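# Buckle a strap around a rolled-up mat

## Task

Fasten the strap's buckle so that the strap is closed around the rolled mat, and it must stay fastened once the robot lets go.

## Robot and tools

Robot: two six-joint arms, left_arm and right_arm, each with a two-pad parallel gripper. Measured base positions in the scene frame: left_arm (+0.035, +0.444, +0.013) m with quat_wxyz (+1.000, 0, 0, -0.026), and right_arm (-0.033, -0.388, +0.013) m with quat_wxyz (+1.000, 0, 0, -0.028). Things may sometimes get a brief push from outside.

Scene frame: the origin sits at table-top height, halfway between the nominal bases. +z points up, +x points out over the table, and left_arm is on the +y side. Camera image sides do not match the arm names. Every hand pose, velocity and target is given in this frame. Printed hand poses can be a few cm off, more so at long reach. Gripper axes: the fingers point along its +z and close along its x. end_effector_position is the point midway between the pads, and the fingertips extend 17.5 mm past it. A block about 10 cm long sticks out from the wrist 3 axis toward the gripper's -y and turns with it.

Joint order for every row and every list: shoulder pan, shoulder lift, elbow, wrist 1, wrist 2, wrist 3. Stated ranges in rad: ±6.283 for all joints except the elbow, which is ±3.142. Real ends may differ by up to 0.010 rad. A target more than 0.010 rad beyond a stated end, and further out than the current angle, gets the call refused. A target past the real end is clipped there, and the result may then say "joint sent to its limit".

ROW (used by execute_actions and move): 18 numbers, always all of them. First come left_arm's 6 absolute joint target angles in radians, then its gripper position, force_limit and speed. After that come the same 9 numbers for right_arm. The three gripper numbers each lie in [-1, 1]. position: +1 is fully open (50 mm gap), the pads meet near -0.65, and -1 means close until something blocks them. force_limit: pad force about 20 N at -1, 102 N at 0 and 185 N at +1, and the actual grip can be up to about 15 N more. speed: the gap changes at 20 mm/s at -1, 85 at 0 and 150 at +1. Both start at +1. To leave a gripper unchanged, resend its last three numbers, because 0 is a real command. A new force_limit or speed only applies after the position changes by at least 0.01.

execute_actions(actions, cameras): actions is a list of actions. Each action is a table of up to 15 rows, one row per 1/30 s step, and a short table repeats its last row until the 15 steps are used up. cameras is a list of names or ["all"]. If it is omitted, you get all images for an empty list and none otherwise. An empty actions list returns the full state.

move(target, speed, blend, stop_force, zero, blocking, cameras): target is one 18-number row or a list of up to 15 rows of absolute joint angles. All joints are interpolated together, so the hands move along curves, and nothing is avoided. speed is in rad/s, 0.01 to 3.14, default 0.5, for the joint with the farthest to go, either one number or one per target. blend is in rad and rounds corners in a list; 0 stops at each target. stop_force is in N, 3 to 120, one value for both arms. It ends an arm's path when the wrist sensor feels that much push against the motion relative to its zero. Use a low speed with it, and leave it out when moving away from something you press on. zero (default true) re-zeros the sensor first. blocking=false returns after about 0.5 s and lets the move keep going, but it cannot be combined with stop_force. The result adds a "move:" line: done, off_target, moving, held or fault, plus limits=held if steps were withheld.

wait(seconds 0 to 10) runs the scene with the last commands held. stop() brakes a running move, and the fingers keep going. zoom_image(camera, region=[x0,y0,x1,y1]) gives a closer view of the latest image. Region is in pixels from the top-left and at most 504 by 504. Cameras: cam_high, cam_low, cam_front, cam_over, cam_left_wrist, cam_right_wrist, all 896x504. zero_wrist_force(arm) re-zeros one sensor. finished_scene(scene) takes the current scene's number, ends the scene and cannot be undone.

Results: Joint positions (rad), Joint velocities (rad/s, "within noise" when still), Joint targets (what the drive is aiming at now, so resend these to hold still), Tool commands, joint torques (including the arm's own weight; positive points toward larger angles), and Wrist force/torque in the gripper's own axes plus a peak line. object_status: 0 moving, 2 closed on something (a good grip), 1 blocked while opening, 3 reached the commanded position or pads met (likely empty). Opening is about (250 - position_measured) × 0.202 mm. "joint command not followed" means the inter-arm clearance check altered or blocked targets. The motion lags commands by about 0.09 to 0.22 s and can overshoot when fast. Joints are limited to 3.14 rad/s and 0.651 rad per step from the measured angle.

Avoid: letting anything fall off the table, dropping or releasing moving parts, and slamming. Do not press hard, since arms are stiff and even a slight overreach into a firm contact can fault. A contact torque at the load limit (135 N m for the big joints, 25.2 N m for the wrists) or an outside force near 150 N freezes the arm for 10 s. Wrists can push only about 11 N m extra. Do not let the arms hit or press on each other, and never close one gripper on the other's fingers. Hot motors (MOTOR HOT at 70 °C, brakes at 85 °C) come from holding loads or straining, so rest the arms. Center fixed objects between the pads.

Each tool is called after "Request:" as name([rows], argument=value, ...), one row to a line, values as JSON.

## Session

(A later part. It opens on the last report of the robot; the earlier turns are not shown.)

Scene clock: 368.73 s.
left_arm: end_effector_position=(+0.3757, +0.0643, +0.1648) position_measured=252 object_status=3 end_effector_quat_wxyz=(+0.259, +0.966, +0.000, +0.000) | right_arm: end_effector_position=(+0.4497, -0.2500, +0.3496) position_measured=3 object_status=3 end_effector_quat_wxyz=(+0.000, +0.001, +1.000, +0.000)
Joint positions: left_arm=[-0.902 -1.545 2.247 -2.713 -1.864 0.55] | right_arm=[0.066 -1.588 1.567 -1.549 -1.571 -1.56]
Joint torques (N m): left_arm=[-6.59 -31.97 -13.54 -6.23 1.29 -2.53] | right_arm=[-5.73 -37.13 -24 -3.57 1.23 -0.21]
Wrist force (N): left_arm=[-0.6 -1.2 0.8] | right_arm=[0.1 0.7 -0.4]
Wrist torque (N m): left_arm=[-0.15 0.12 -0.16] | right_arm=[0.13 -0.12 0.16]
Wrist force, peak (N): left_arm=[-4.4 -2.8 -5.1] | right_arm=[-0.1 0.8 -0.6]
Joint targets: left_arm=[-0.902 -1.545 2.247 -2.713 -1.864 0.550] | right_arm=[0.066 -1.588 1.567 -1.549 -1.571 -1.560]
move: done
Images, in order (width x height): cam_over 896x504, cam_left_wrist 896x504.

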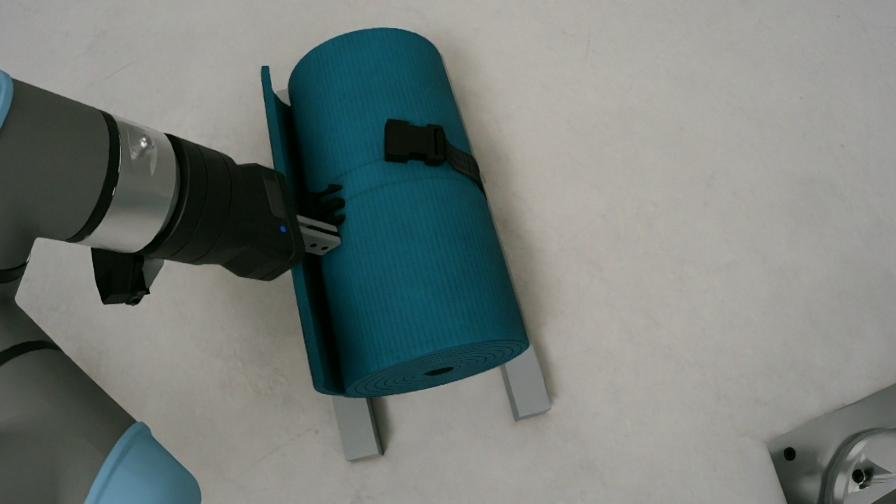

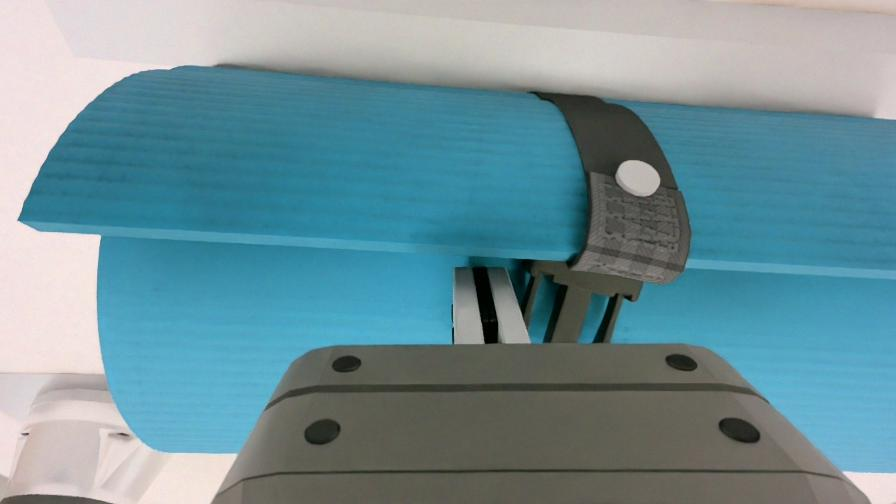

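Request:
move([
  [-0.8839,-1.6027,2.2339,-2.6371,-1.8719,0.5679,-1,-0.5,-0.5,0.0657,-1.5884,1.5666,-1.549,-1.5708,-1.56,1,1,1],
  [-0.8222,-1.5531,2.1795,-2.6141,-1.8974,0.6271,1,-0.5,-0.5,0.0657,-1.5884,1.5666,-1.549,-1.5708,-1.56,1,1,1],
], speed=0.2, cameras=["cam_left_wrist"])

Request:
zoom_image(camera="cam_left_wrist", region=[350, 120, 650, 350])

Scene clock: 391.33 s.
left_arm: end_effector_position=(+0.4047, +0.0802, +0.1862) position_measured=3 object_status=3 end_effector_quat_wxyz=(+0.259, +0.966, +0.000, +0.000) | right_arm: end_effector_position=(+0.4497, -0.2500, +0.3496) position_measured=3 object_status=3 end_effector_quat_wxyz=(+0.000, +0.001, +1.000, +0.000)
Joint positions: left_arm=[-0.822 -1.553 2.18 -2.614 -1.897 0.627] | right_arm=[0.066 -1.588 1.567 -1.549 -1.571 -1.56]
Joint torques (N m): left_arm=[2.04 -33.32 -25.48 -5.92 1.17 2.17] | right_arm=[-6.32 -37.45 -23.98 -3.55 1.25 -0.28]
Wrist force (N): left_arm=[-0.5 -1.2 0.7] | right_arm=[0.1 0.5 -0.5]
Wrist torque (N m): left_arm=[-0.16 0.12 -0.07] | right_arm=[0.09 -0.12 0.16]
Wrist force, peak (N): left_arm=[-0.9 -1.3 1.9] | right_arm=[0.2 0.9 -0.7]
Joint targets: left_arm=[-0.822 -1.553 2.179 -2.614 -1.897 0.627] | right_arm=[0.066 -1.588 1.567 -1.549 -1.571 -1.560]
move: done
Images, in order (width x height): cam_left_wrist 896x504.

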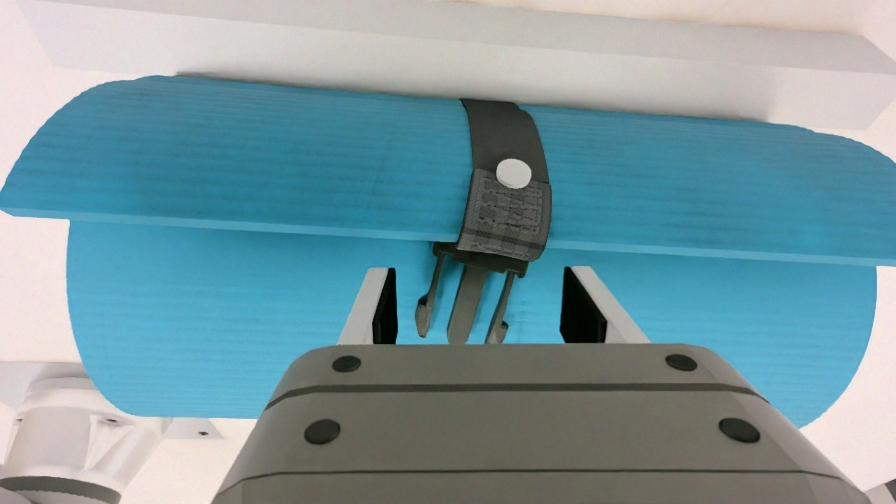

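Scaled by 1.680.

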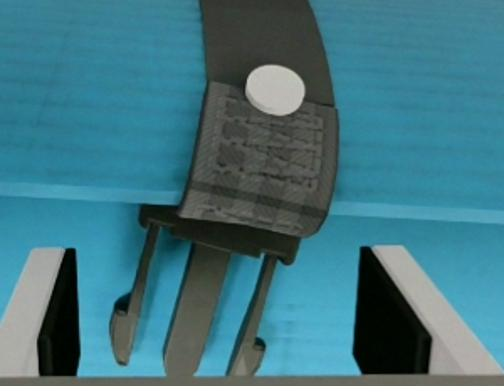

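Request:
move(target=[-0.8434,-1.4903,2.1931,-2.6969,-1.8887,0.6065,1,-0.5,-0.5,0.0657,-1.5884,1.5666,-1.549,-1.5708,-1.56,1,1,1], speed=0.06, stop_force=12, cameras=["cam_left_wrist","cam_front"])

Request:
zoom_image(camera="cam_left_wrist", region=[350, 120, 650, 350])

Scene clock: 399.80 s.
left_arm: end_effector_position=(+0.4046, +0.0663, +0.1619) position_measured=3 object_status=3 end_effector_quat_wxyz=(+0.259, +0.966, +0.000, +0.000) | right_arm: end_effector_position=(+0.4497, -0.2500, +0.3496) position_measured=3 object_status=3 end_effector_quat_wxyz=(+0.000, +0.001, +1.000, +0.000)
Joint positions: left_arm=[-0.843 -1.49 2.193 -2.697 -1.889 0.606] | right_arm=[0.066 -1.588 1.567 -1.549 -1.571 -1.56]
Joint torques (N m): left_arm=[9.85 -35.3 -27.45 -1.27 -2.2 2.24] | right_arm=[-6.24 -37.09 -23.96 -3.42 1.08 -0.17]
Wrist force (N): left_arm=[-0.6 -1.2 0.7] | right_arm=[0.0 0.6 -0.4]
Wrist torque (N m): left_arm=[-0.16 0.13 -0.05] | right_arm=[0.11 -0.10 0.16]
Wrist force, peak (N): left_arm=[-0.6 -1.4 1.3] | right_arm=[0.0 0.8 -0.7]
Joint targets: left_arm=[-0.843 -1.490 2.193 -2.697 -1.889 0.607] | right_arm=[0.066 -1.588 1.567 -1.549 -1.571 -1.560]
move: done
Images, in order (width x height): cam_front 896x504, cam_left_wrist 896x504.

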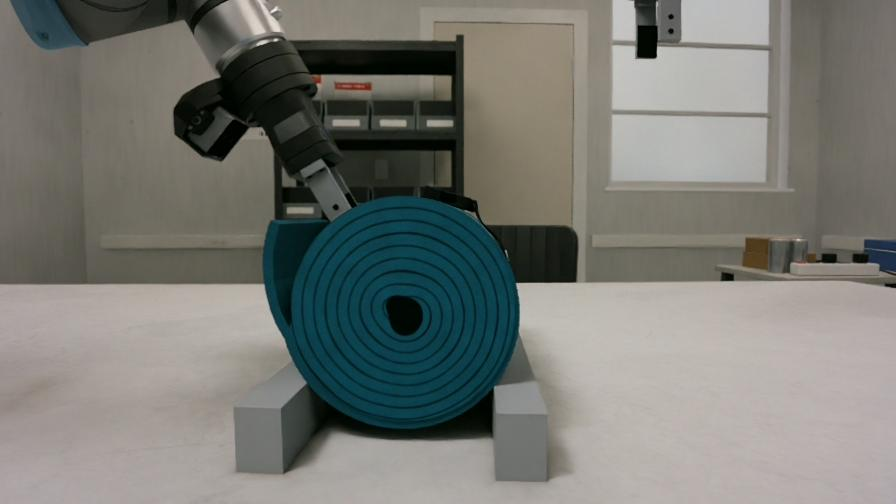

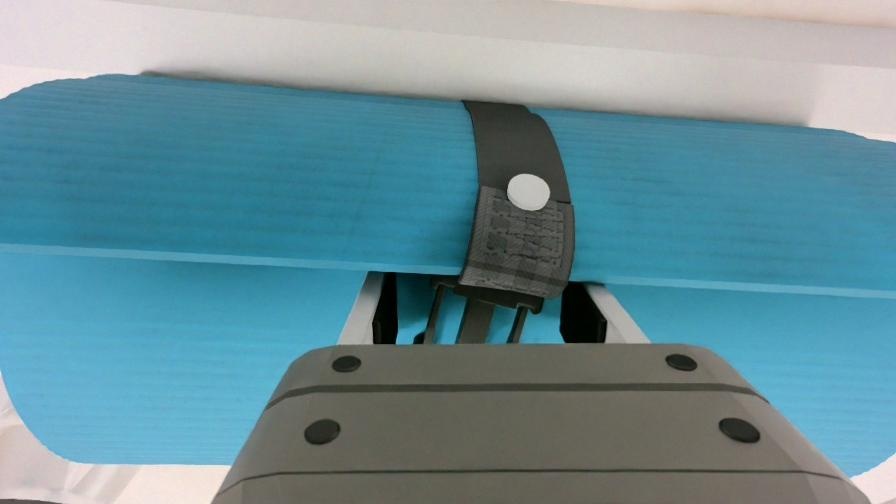

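Scaled by 1.680.

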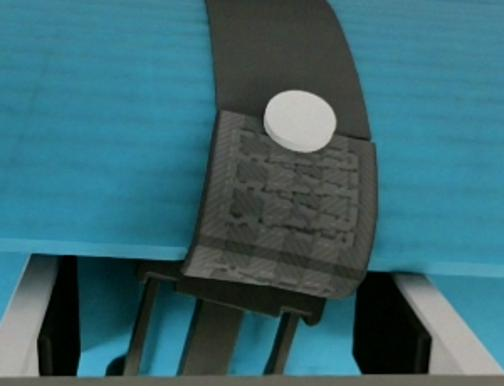

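Request:
move(target=[-0.8434,-1.4903,2.1931,-2.6969,-1.8887,0.6065,-1,-0.6,-1,0.0657,-1.5884,1.5666,-1.549,-1.5708,-1.56,1,1,1], cameras=["cam_left_wrist","cam_over"])

Request:
zoom_image(camera="cam_left_wrist", region=[350, 120, 650, 350])

Scene clock: 404.20 s.
left_arm: end_effector_position=(+0.4046, +0.0663, +0.1619) position_measured=84 object_status=2 end_effector_quat_wxyz=(+0.259, +0.966, +0.000, +0.000) | right_arm: end_effector_position=(+0.4497, -0.2500, +0.3496) position_measured=3 object_status=3 end_effector_quat_wxyz=(+0.000, +0.001, +1.000, +0.000)
Joint positions: left_arm=[-0.843 -1.49 2.193 -2.697 -1.889 0.607] | right_arm=[0.066 -1.588 1.567 -1.549 -1.571 -1.56]
Joint torques (N m): left_arm=[8.65 -34.47 -27.26 -1.23 -2.1 2.09] | right_arm=[-5.85 -36.54 -24.88 -3.43 1.01 -0.19]
Wrist force (N): left_arm=[-0.4 -1.1 1.0] | right_arm=[0.3 0.5 -0.5]
Wrist torque (N m): left_arm=[-0.14 0.10 -0.05] | right_arm=[0.10 -0.15 0.16]
Wrist force, peak (N): left_arm=[-0.5 -1.3 1.0] | right_arm=[0.1 0.8 -0.6]
Joint targets: left_arm=[-0.843 -1.490 2.193 -2.697 -1.889 0.607] | right_arm=[0.066 -1.588 1.567 -1.549 -1.571 -1.560]
move: done
Images, in order (width x height): cam_over 896x504, cam_left_wrist 896x504.

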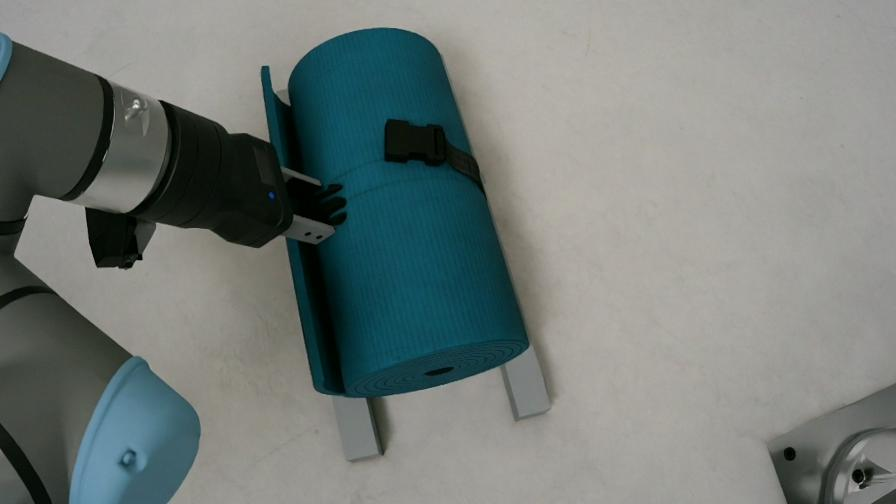

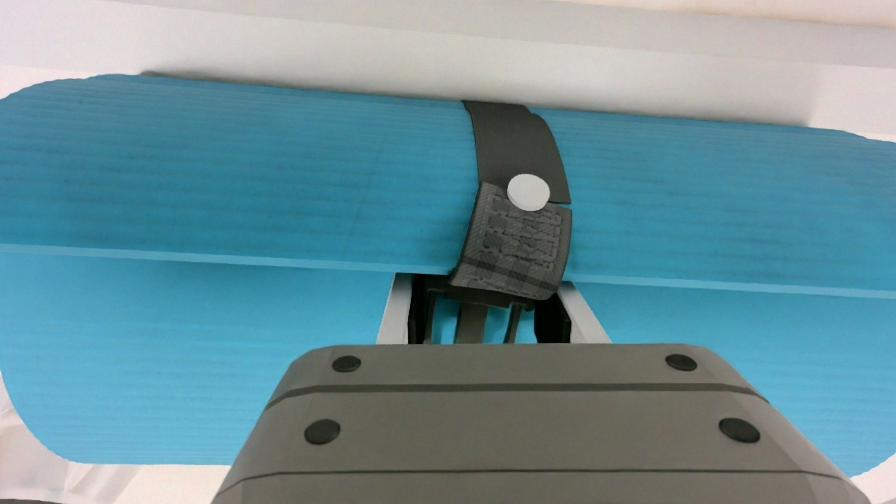

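Scaled by 1.680.

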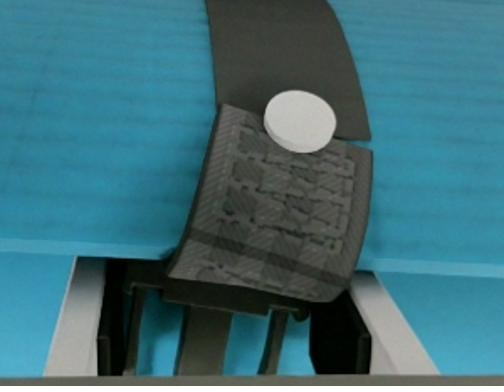

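Request:
move(target=[-0.8614,-1.5075,2.1487,-2.6407,-1.8814,0.5892,-1,-0.6,-1,0.0657,-1.5884,1.5666,-1.549,-1.5708,-1.56,1,1,1], speed=0.05, cameras=["all"])

Request:
zoom_image(camera="cam_front", region=[240, 130, 540, 300])

Request:
zoom_image(camera="cam_over", region=[250, 80, 520, 280])

Scene clock: 435.30 s.
left_arm: end_effector_position=(+0.4047, +0.0536, +0.1819) position_measured=84 object_status=2 end_effector_quat_wxyz=(+0.259, +0.966, +0.000, +0.000) | right_arm: end_effector_position=(+0.4497, -0.2500, +0.3496) position_measured=3 object_status=3 end_effector_quat_wxyz=(+0.000, +0.001, +1.000, +0.000)
Joint positions: left_arm=[-0.862 -1.508 2.148 -2.64 -1.881 0.589] | right_arm=[0.066 -1.588 1.567 -1.549 -1.571 -1.56]
Joint torques (N m): left_arm=[3.67 -25.94 -13.98 -5.42 0.39 -0.82] | right_arm=[-6.39 -37.31 -24.64 -3.38 0.92 -0.12]
Wrist force (N): left_arm=[-0.5 -1.2 0.8] | right_arm=[0.1 0.7 -0.5]
Wrist torque (N m): left_arm=[-0.16 0.12 -0.06] | right_arm=[0.12 -0.11 0.16]
Wrist force, peak (N): left_arm=[-0.4 -1.8 0.7] | right_arm=[0.3 0.8 -0.6]
Joint targets: left_arm=[-0.861 -1.508 2.149 -2.641 -1.881 0.589] | right_arm=[0.066 -1.588 1.567 -1.549 -1.571 -1.560]
move: done

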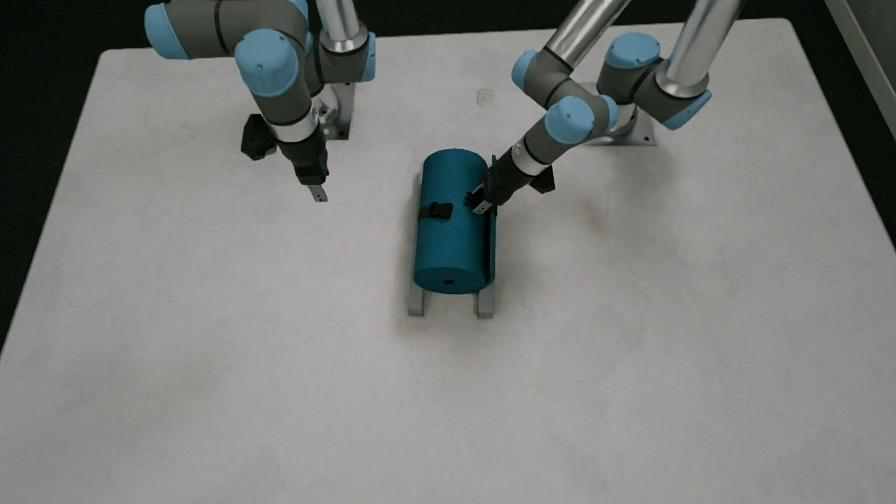

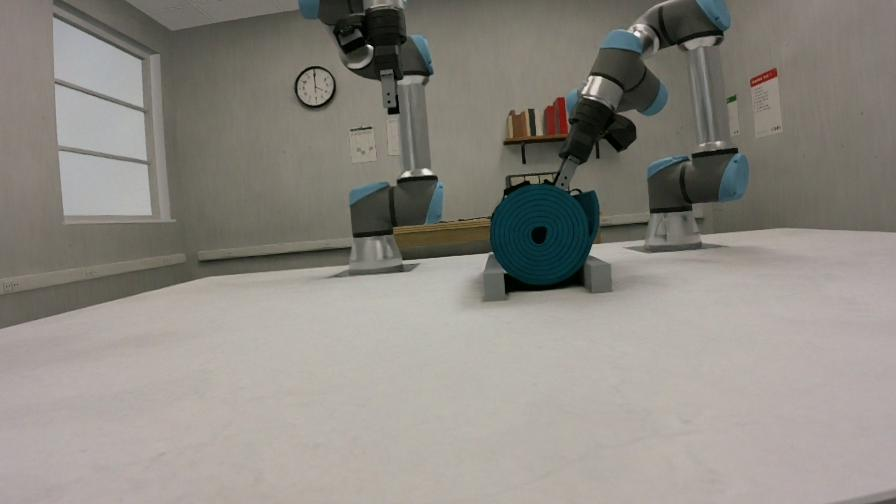

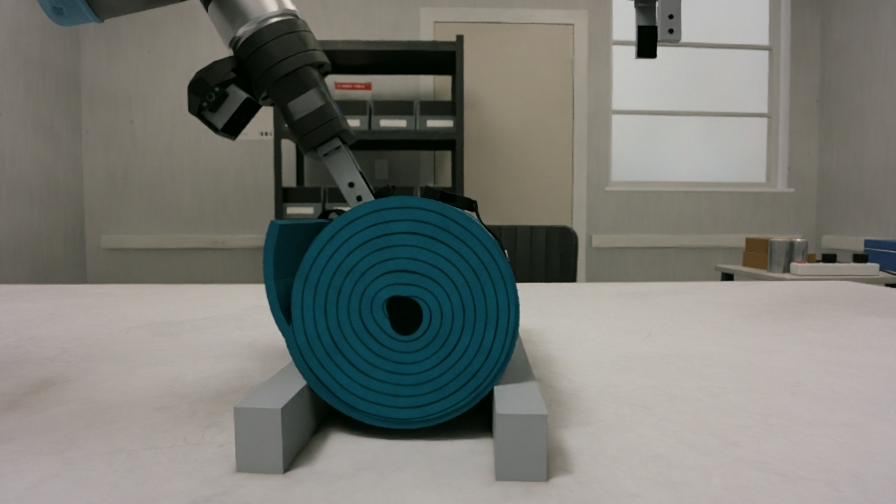

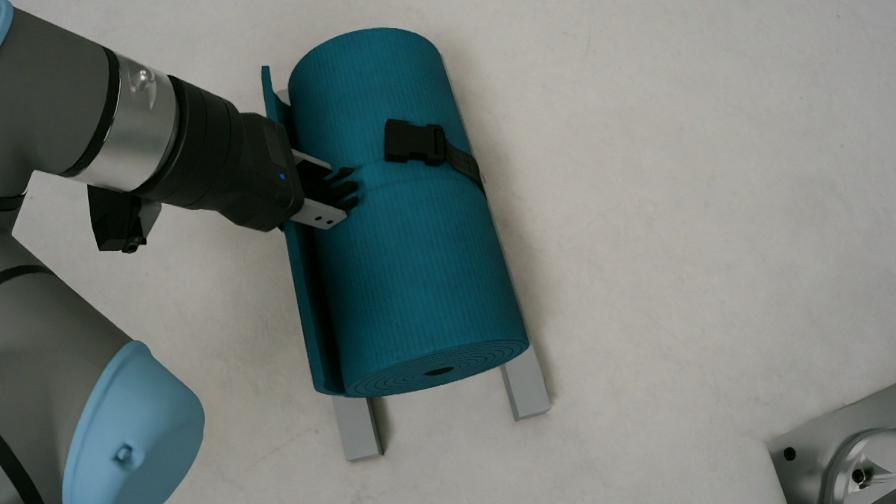

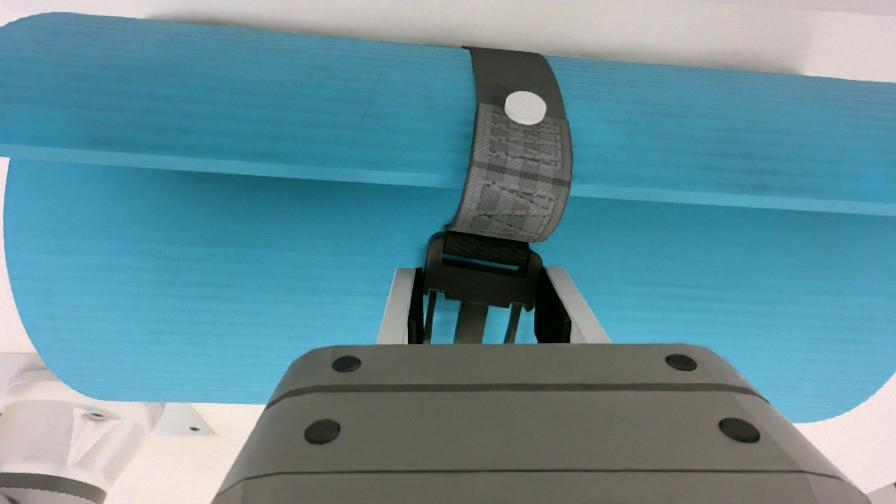

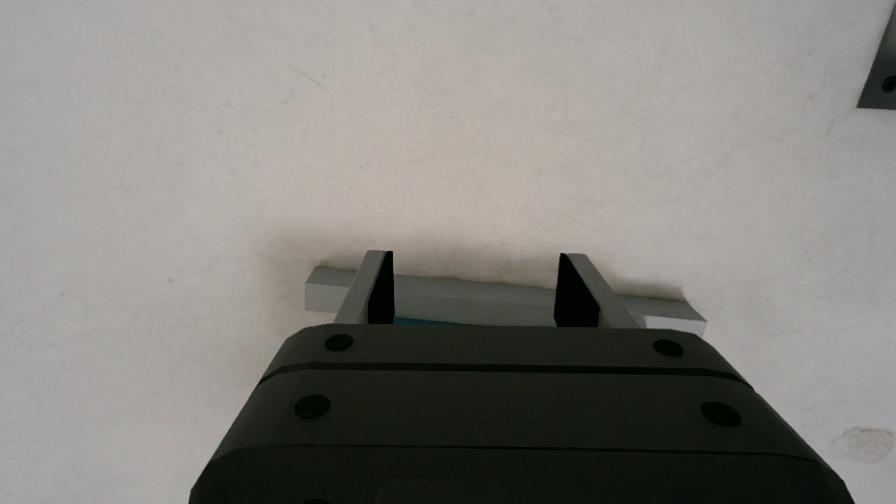

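Scaled by 1.680.

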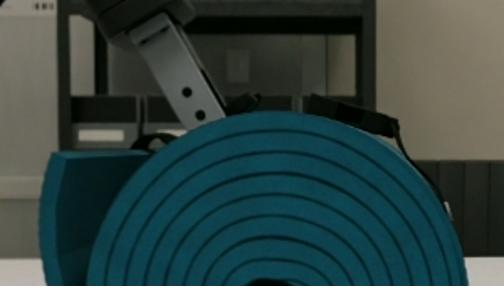

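Scaled by 1.867.

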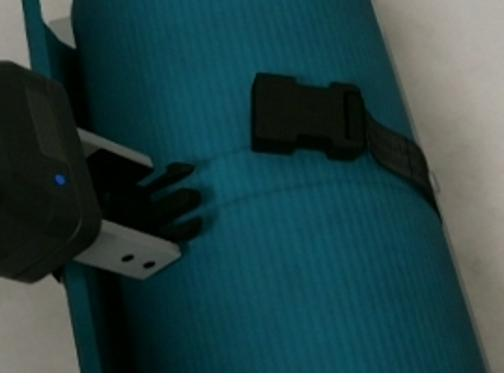

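Request:
move(target=[-0.8614,-1.5075,2.1487,-2.6407,-1.8814,0.5892,-1,-0.6,-1,0.0271,-1.5390,2.0281,-2.0310,-0.7857,-1.6117,1,1,1], speed=0.4, cameras=["cam_right_wrist","cam_low","cam_front"])

Request:
zoom_image(camera="cam_right_wrist", region=[300, 140, 650, 400])

Scene clock: 446.80 s.
left_arm: end_effector_position=(+0.4047, +0.0537, +0.1818) position_measured=84 object_status=2 end_effector_quat_wxyz=(+0.259, +0.966, +0.000, +0.000) | right_arm: end_effector_position=(+0.4299, -0.0849, +0.2296) position_measured=3 object_status=3 end_effector_quat_wxyz=(+0.000, +0.000, +0.924, +0.383)
Joint positions: left_arm=[-0.861 -1.507 2.149 -2.641 -1.881 0.589] | right_arm=[0.027 -1.539 2.028 -2.031 -0.786 -1.612]
Joint torques (N m): left_arm=[9.55 -19.04 -14.05 -6.22 -2.13 2.25] | right_arm=[4.77 -35.8 -30.23 -3.55 2.03 1.11]
Wrist force (N): left_arm=[-0.6 -1.1 0.8] | right_arm=[-1.3 0.4 0.3]
Wrist torque (N m): left_arm=[-0.15 0.14 -0.06] | right_arm=[0.06 0.31 -0.21]
Wrist force, peak (N): left_arm=[-0.7 -1.4 0.9] | right_arm=[0.4 -0.1 -2.2]
Joint targets: left_arm=[-0.861 -1.508 2.149 -2.641 -1.881 0.589] | right_arm=[0.027 -1.539 2.028 -2.031 -0.786 -1.612]
move: done
Images, in order (width x height): cam_low 896x504, cam_front 896x504, cam_right_wrist 896x504.

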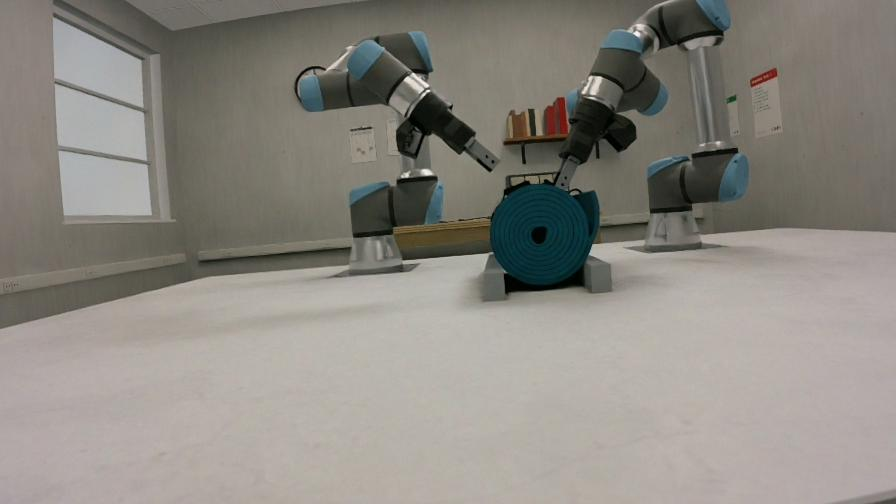

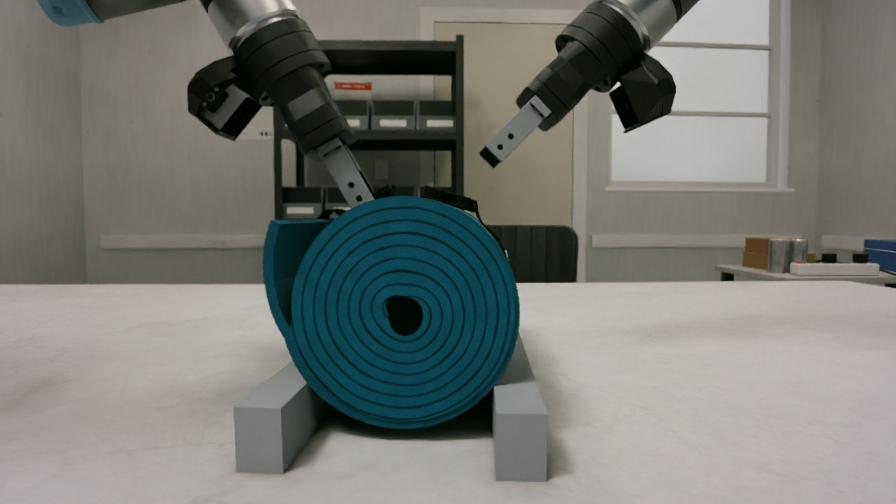

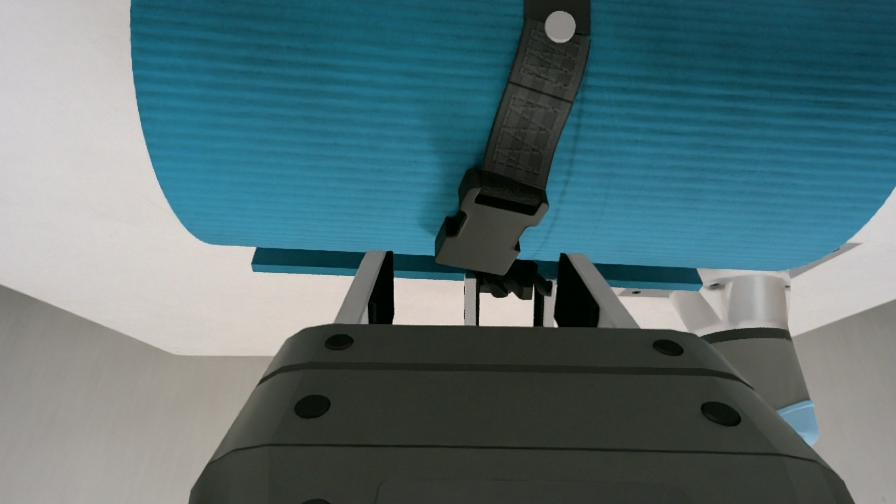

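Scaled by 1.440.

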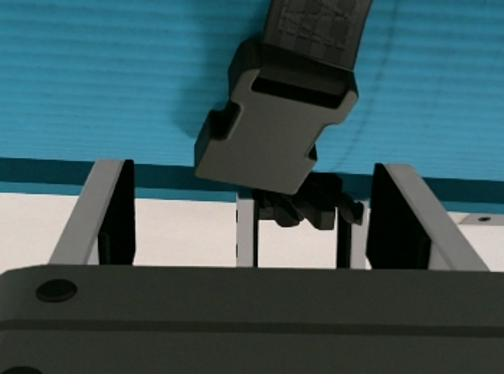

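Request:
move(target=[-0.8614,-1.5075,2.1487,-2.6407,-1.8814,0.5892,-1,-0.6,-1,-0.0856,-1.4844,2.1718,-2.0185,-0.5406,-1.8485,1,-0.6,-1], speed=0.25, cameras=["cam_right_wrist","cam_front","cam_over"])

Request:
zoom_image(camera="cam_right_wrist", region=[300, 140, 650, 400])

Request:
zoom_image(camera="cam_front", region=[300, 130, 600, 290])

Scene clock: 489.30 s.
left_arm: end_effector_position=(+0.4047, +0.0537, +0.1818) position_measured=84 object_status=2 end_effector_quat_wxyz=(+0.259, +0.966, +0.000, +0.000) | right_arm: end_effector_position=(+0.4179, -0.0933, +0.1965) position_measured=3 object_status=3 end_effector_quat_wxyz=(+0.000, +0.000, +0.866, +0.500)
Joint positions: left_arm=[-0.861 -1.507 2.149 -2.641 -1.881 0.589] | right_arm=[-0.086 -1.484 2.172 -2.018 -0.541 -1.848]
Joint torques (N m): left_arm=[8.91 -19.85 -14.83 -6.09 -2.27 2.18] | right_arm=[3.33 -35.97 -31.69 -4.03 0.24 0.11]
Wrist force (N): left_arm=[-0.4 -1.1 0.8] | right_arm=[-1.5 -0.6 0.8]
Wrist torque (N m): left_arm=[-0.13 0.10 -0.06] | right_arm=[-0.01 0.49 -0.43]
Wrist force, peak (N): left_arm=[-0.6 -1.3 1.0] | right_arm=[-1.4 -1.6 0.9]
Joint targets: left_arm=[-0.861 -1.508 2.149 -2.641 -1.881 0.589] | right_arm=[-0.086 -1.484 2.172 -2.019 -0.541 -1.848]
move: done
Images, in order (width x height): cam_front 896x504, cam_over 896x504, cam_right_wrist 896x504.

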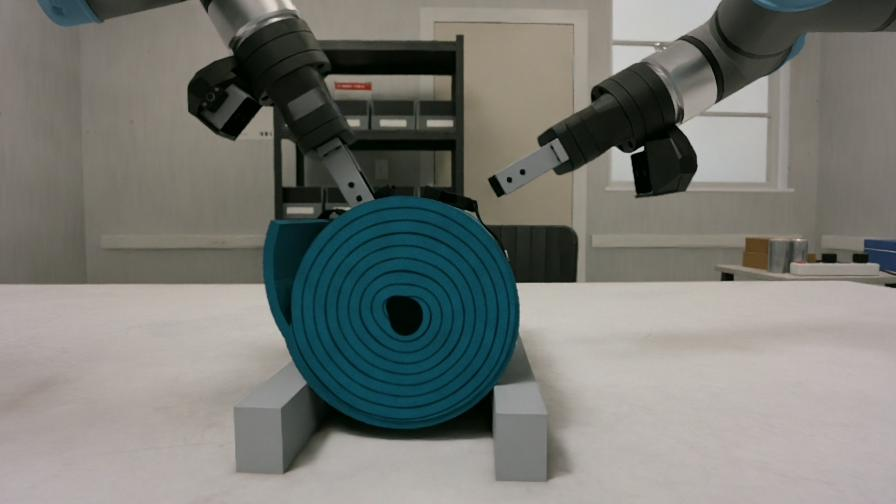

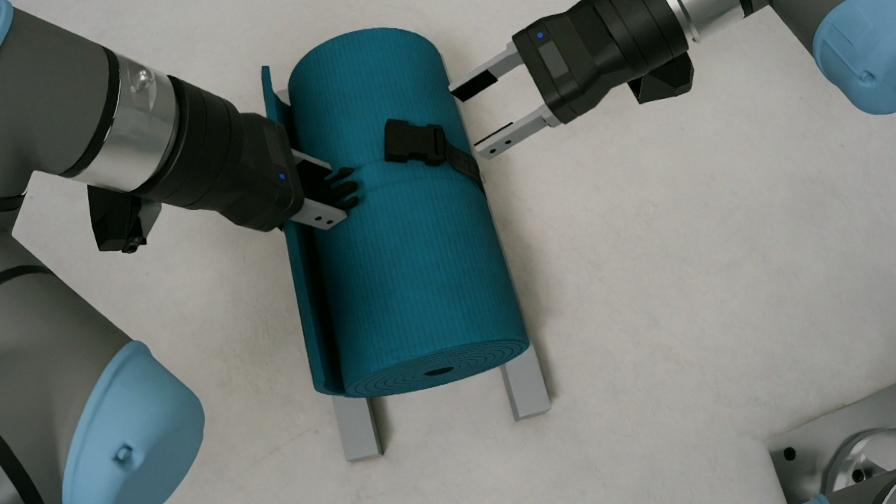

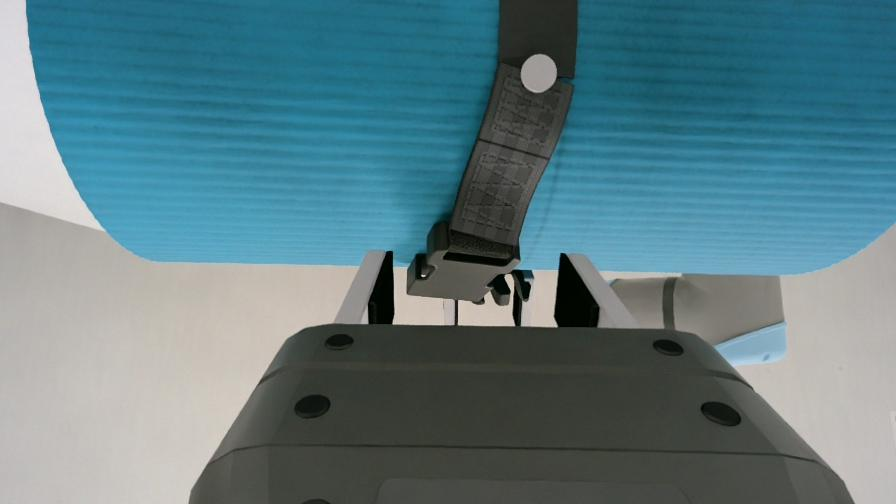

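Scaled by 1.440.

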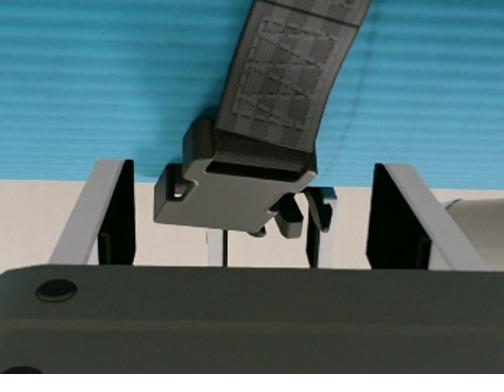

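Scaled by 1.680.

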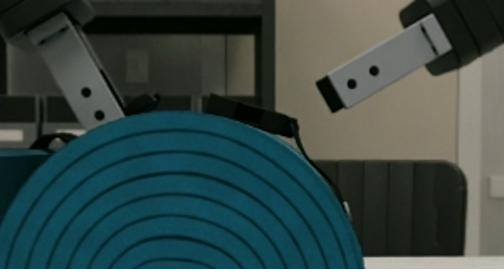

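Request:
move(target=[-0.8614,-1.5075,2.1487,-2.6407,-1.8814,0.5892,-1,-0.6,-1,-0.0267,-1.4258,2.2141,-2.2170,-0.5293,-1.7350,1,-0.6,-1], speed=0.08, stop_force=8, cameras=["cam_right_wrist","cam_front","cam_over"])

Request:
zoom_image(camera="cam_right_wrist", region=[300, 140, 650, 400])

Request:
zoom_image(camera="cam_front", region=[300, 130, 600, 290])

Request:
zoom_image(camera="cam_over", region=[270, 50, 570, 250])

Scene clock: 519.70 s.
left_arm: end_effector_position=(+0.4047, +0.0537, +0.1818) position_measured=84 object_status=2 end_effector_quat_wxyz=(+0.259, +0.966, +0.000, +0.000) | right_arm: end_effector_position=(+0.4135, -0.0685, +0.1753) position_measured=3 object_status=3 end_effector_quat_wxyz=(+0.000, +0.000, +0.866, +0.500)
Joint positions: left_arm=[-0.861 -1.507 2.149 -2.641 -1.881 0.589] | right_arm=[-0.03 -1.43 2.211 -2.204 -0.53 -1.742]
Joint torques (N m): left_arm=[8.25 -19.55 -14.14 -5.92 -2.19 2.12] | right_arm=[-2.86 -35.92 -29.36 -3.32 -0.75 1.06]
Wrist force (N): left_arm=[-0.4 -1.1 0.9] | right_arm=[-3.4 -0.5 -7.2]
Wrist torque (N m): left_arm=[-0.14 0.11 -0.05] | right_arm=[0.09 0.20 -0.37]
Wrist force, peak (N): left_arm=[-0.7 -1.3 1.0] | right_arm=[-4.3 0.1 -14.8]
Joint targets: left_arm=[-0.861 -1.508 2.149 -2.641 -1.881 0.589] | right_arm=[-0.030 -1.430 2.211 -2.204 -0.530 -1.742]
move: contact (right_arm); right_arm: the wrist 1 is farthest, 0.013 rad from its target
Images, in order (width x height): cam_front 896x504, cam_over 896x504, cam_right_wrist 896x504.

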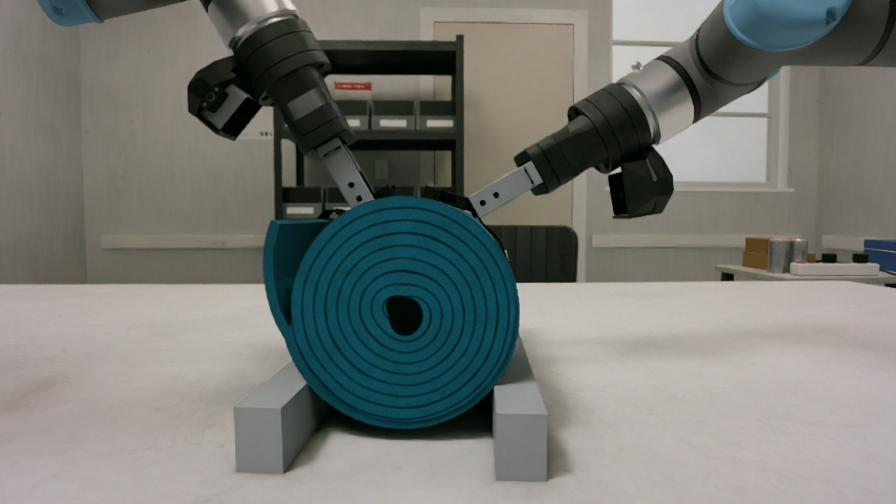

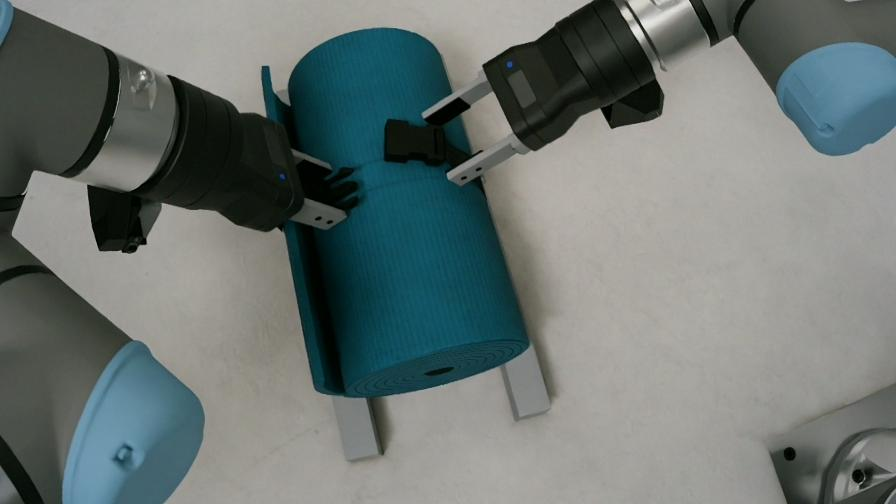

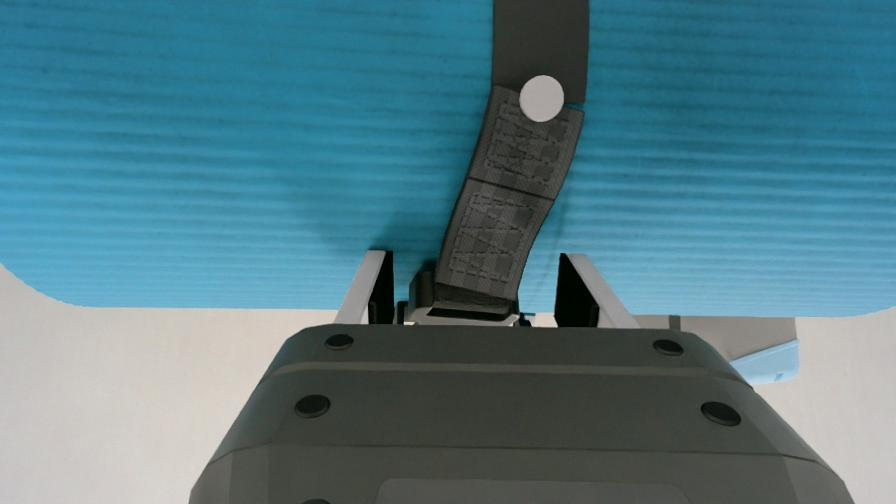

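Scaled by 1.440.

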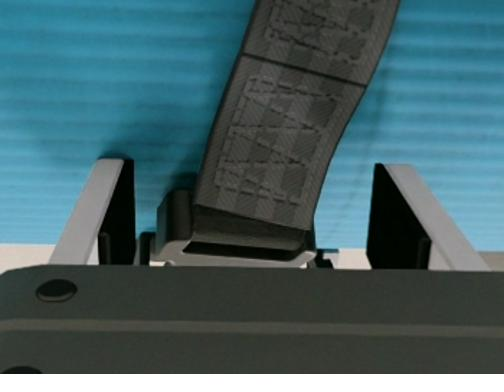

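Scaled by 1.680.

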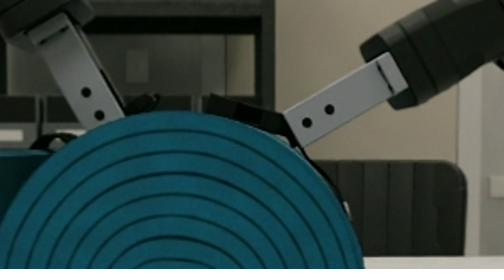

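Scaled by 1.680.

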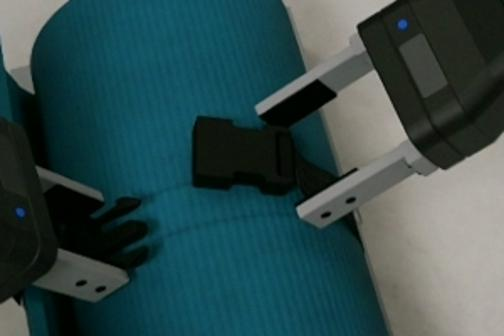

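Request:
move(target=[-0.8614,-1.5075,2.1487,-2.6407,-1.8814,0.5892,-1,-0.6,-1,-0.0220,-1.4339,2.2015,-2.2043,-0.5287,-1.7258,1,-0.6,-1], speed=0.08)

Request:
move(target=[-0.8614,-1.5075,2.1487,-2.6407,-1.8814,0.5892,-1,-0.6,-1,-0.0064,-1.4157,2.2030,-2.2505,-0.5268,-1.6951,1,-0.6,-1], speed=0.08, stop_force=8, cameras=["cam_right_wrist","cam_front","cam_over"])

Request:
zoom_image(camera="cam_right_wrist", region=[300, 140, 650, 400])

Request:
zoom_image(camera="cam_front", region=[300, 130, 600, 290])

Request:
zoom_image(camera="cam_over", region=[270, 50, 570, 250])

Scene clock: 537.90 s.
left_arm: end_effector_position=(+0.4047, +0.0537, +0.1818) position_measured=84 object_status=2 end_effector_quat_wxyz=(+0.259, +0.966, +0.000, +0.000) | right_arm: end_effector_position=(+0.4150, -0.0649, +0.1811) position_measured=3 object_status=3 end_effector_quat_wxyz=(+0.000, +0.000, +0.866, +0.500)
Joint positions: left_arm=[-0.861 -1.507 2.149 -2.641 -1.881 0.589] | right_arm=[-0.022 -1.434 2.201 -2.204 -0.529 -1.726]
Joint torques (N m): left_arm=[8.83 -19.11 -14.87 -5.91 -2.23 2.05] | right_arm=[-5.81 -31.23 -21.56 -1.45 4.4 -0.72]
Wrist force (N): left_arm=[-0.5 -1.0 0.8] | right_arm=[-1.5 -0.2 0.7]
Wrist torque (N m): left_arm=[-0.13 0.12 -0.05] | right_arm=[0.05 0.49 -0.43]
Wrist force, peak (N): left_arm=[-0.6 -1.4 0.9] | right_arm=[-3.6 -0.5 -7.2]
Joint targets: left_arm=[-0.861 -1.508 2.149 -2.641 -1.881 0.589] | right_arm=[-0.022 -1.434 2.201 -2.204 -0.529 -1.726]
move: done

Scene clock: 539.17 s.
left_arm: end_effector_position=(+0.4047, +0.0537, +0.1818) position_measured=84 object_status=2 end_effector_quat_wxyz=(+0.259, +0.966, +0.000, +0.000) | right_arm: end_effector_position=(+0.4154, -0.0624, +0.1796) position_measured=3 object_status=3 end_effector_quat_wxyz=(+0.000, +0.000, +0.866, +0.500)
Joint positions: left_arm=[-0.861 -1.507 2.149 -2.641 -1.881 0.589] | right_arm=[-0.016 -1.427 2.202 -2.222 -0.528 -1.714]
Joint torques (N m): left_arm=[8.68 -19.41 -14.95 -5.82 -2.23 2.06] | right_arm=[-3.3 -35.7 -30.37 -3.64 -0.88 1.22]
Wrist force (N): left_arm=[-0.5 -1.0 0.9] | right_arm=[-0.8 0.2 -7.1]
Wrist torque (N m): left_arm=[-0.12 0.12 -0.05] | right_arm=[0.09 0.25 -0.37]
Wrist force, peak (N): left_arm=[-0.8 -1.2 0.9] | right_arm=[1.4 0.0 -15.5]
Joint targets: left_arm=[-0.861 -1.508 2.149 -2.641 -1.881 0.589] | right_arm=[-0.016 -1.427 2.202 -2.222 -0.528 -1.714]
move: contact (right_arm); right_arm: the wrist 1 is farthest, 0.029 rad from its target
Images, in order (width x height): cam_front 896x504, cam_over 896x504, cam_right_wrist 896x504.

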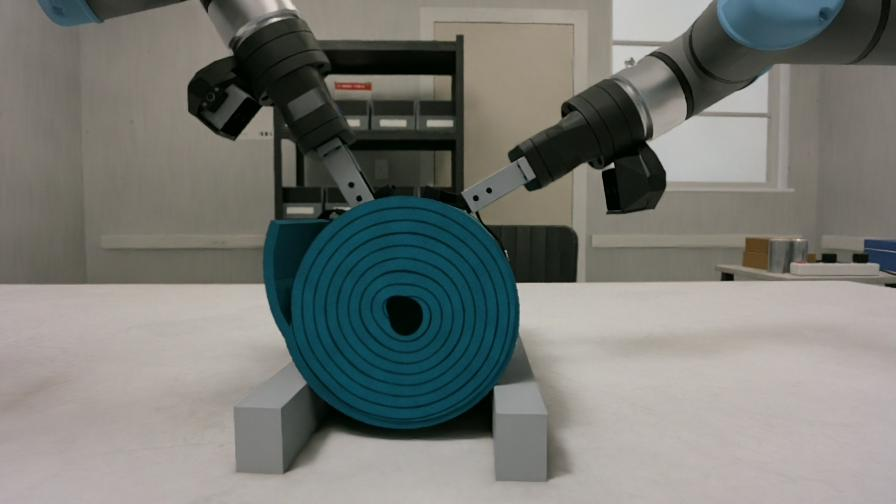

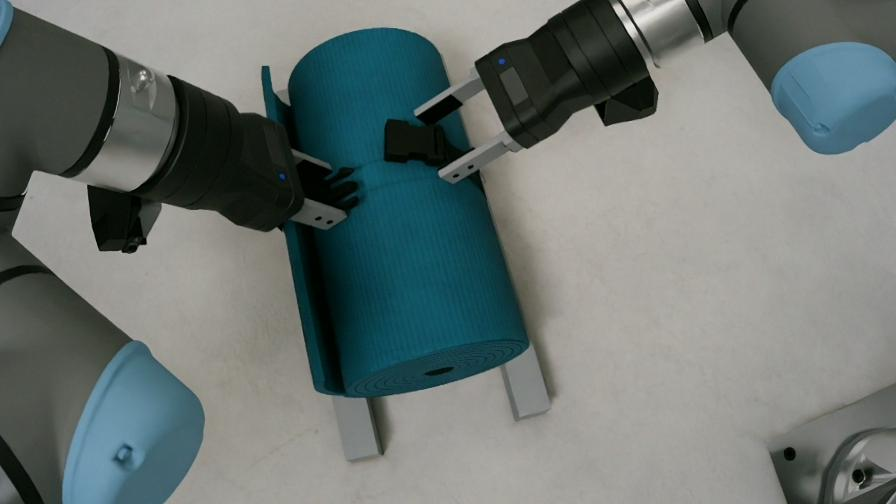

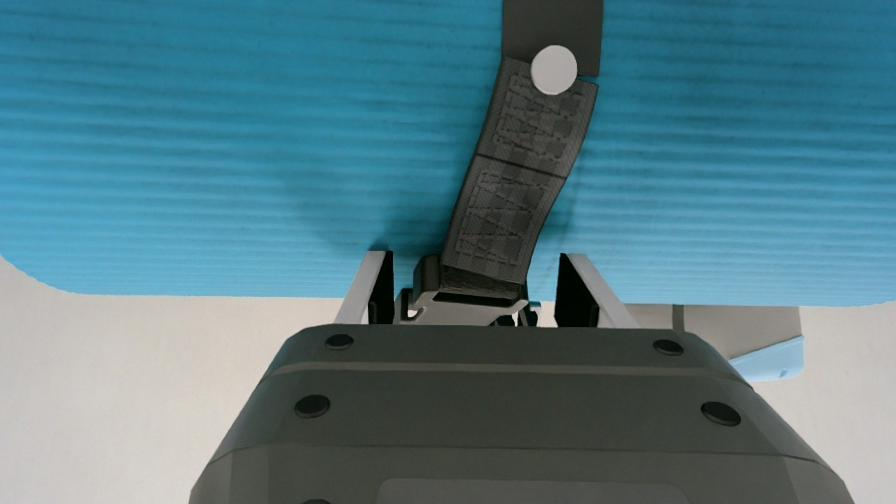

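Scaled by 1.440.

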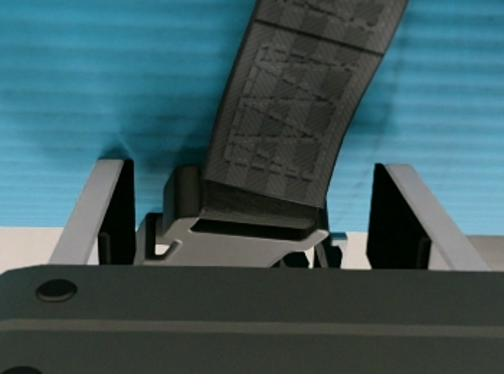

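Scaled by 1.680.

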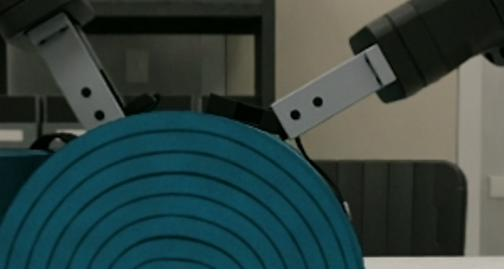

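Scaled by 1.680.

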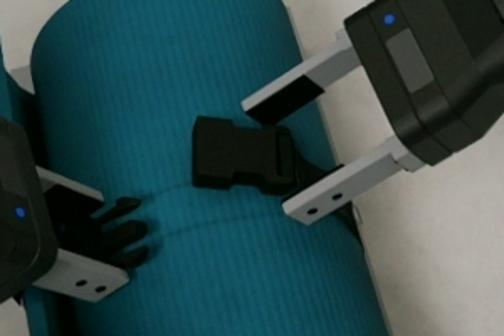

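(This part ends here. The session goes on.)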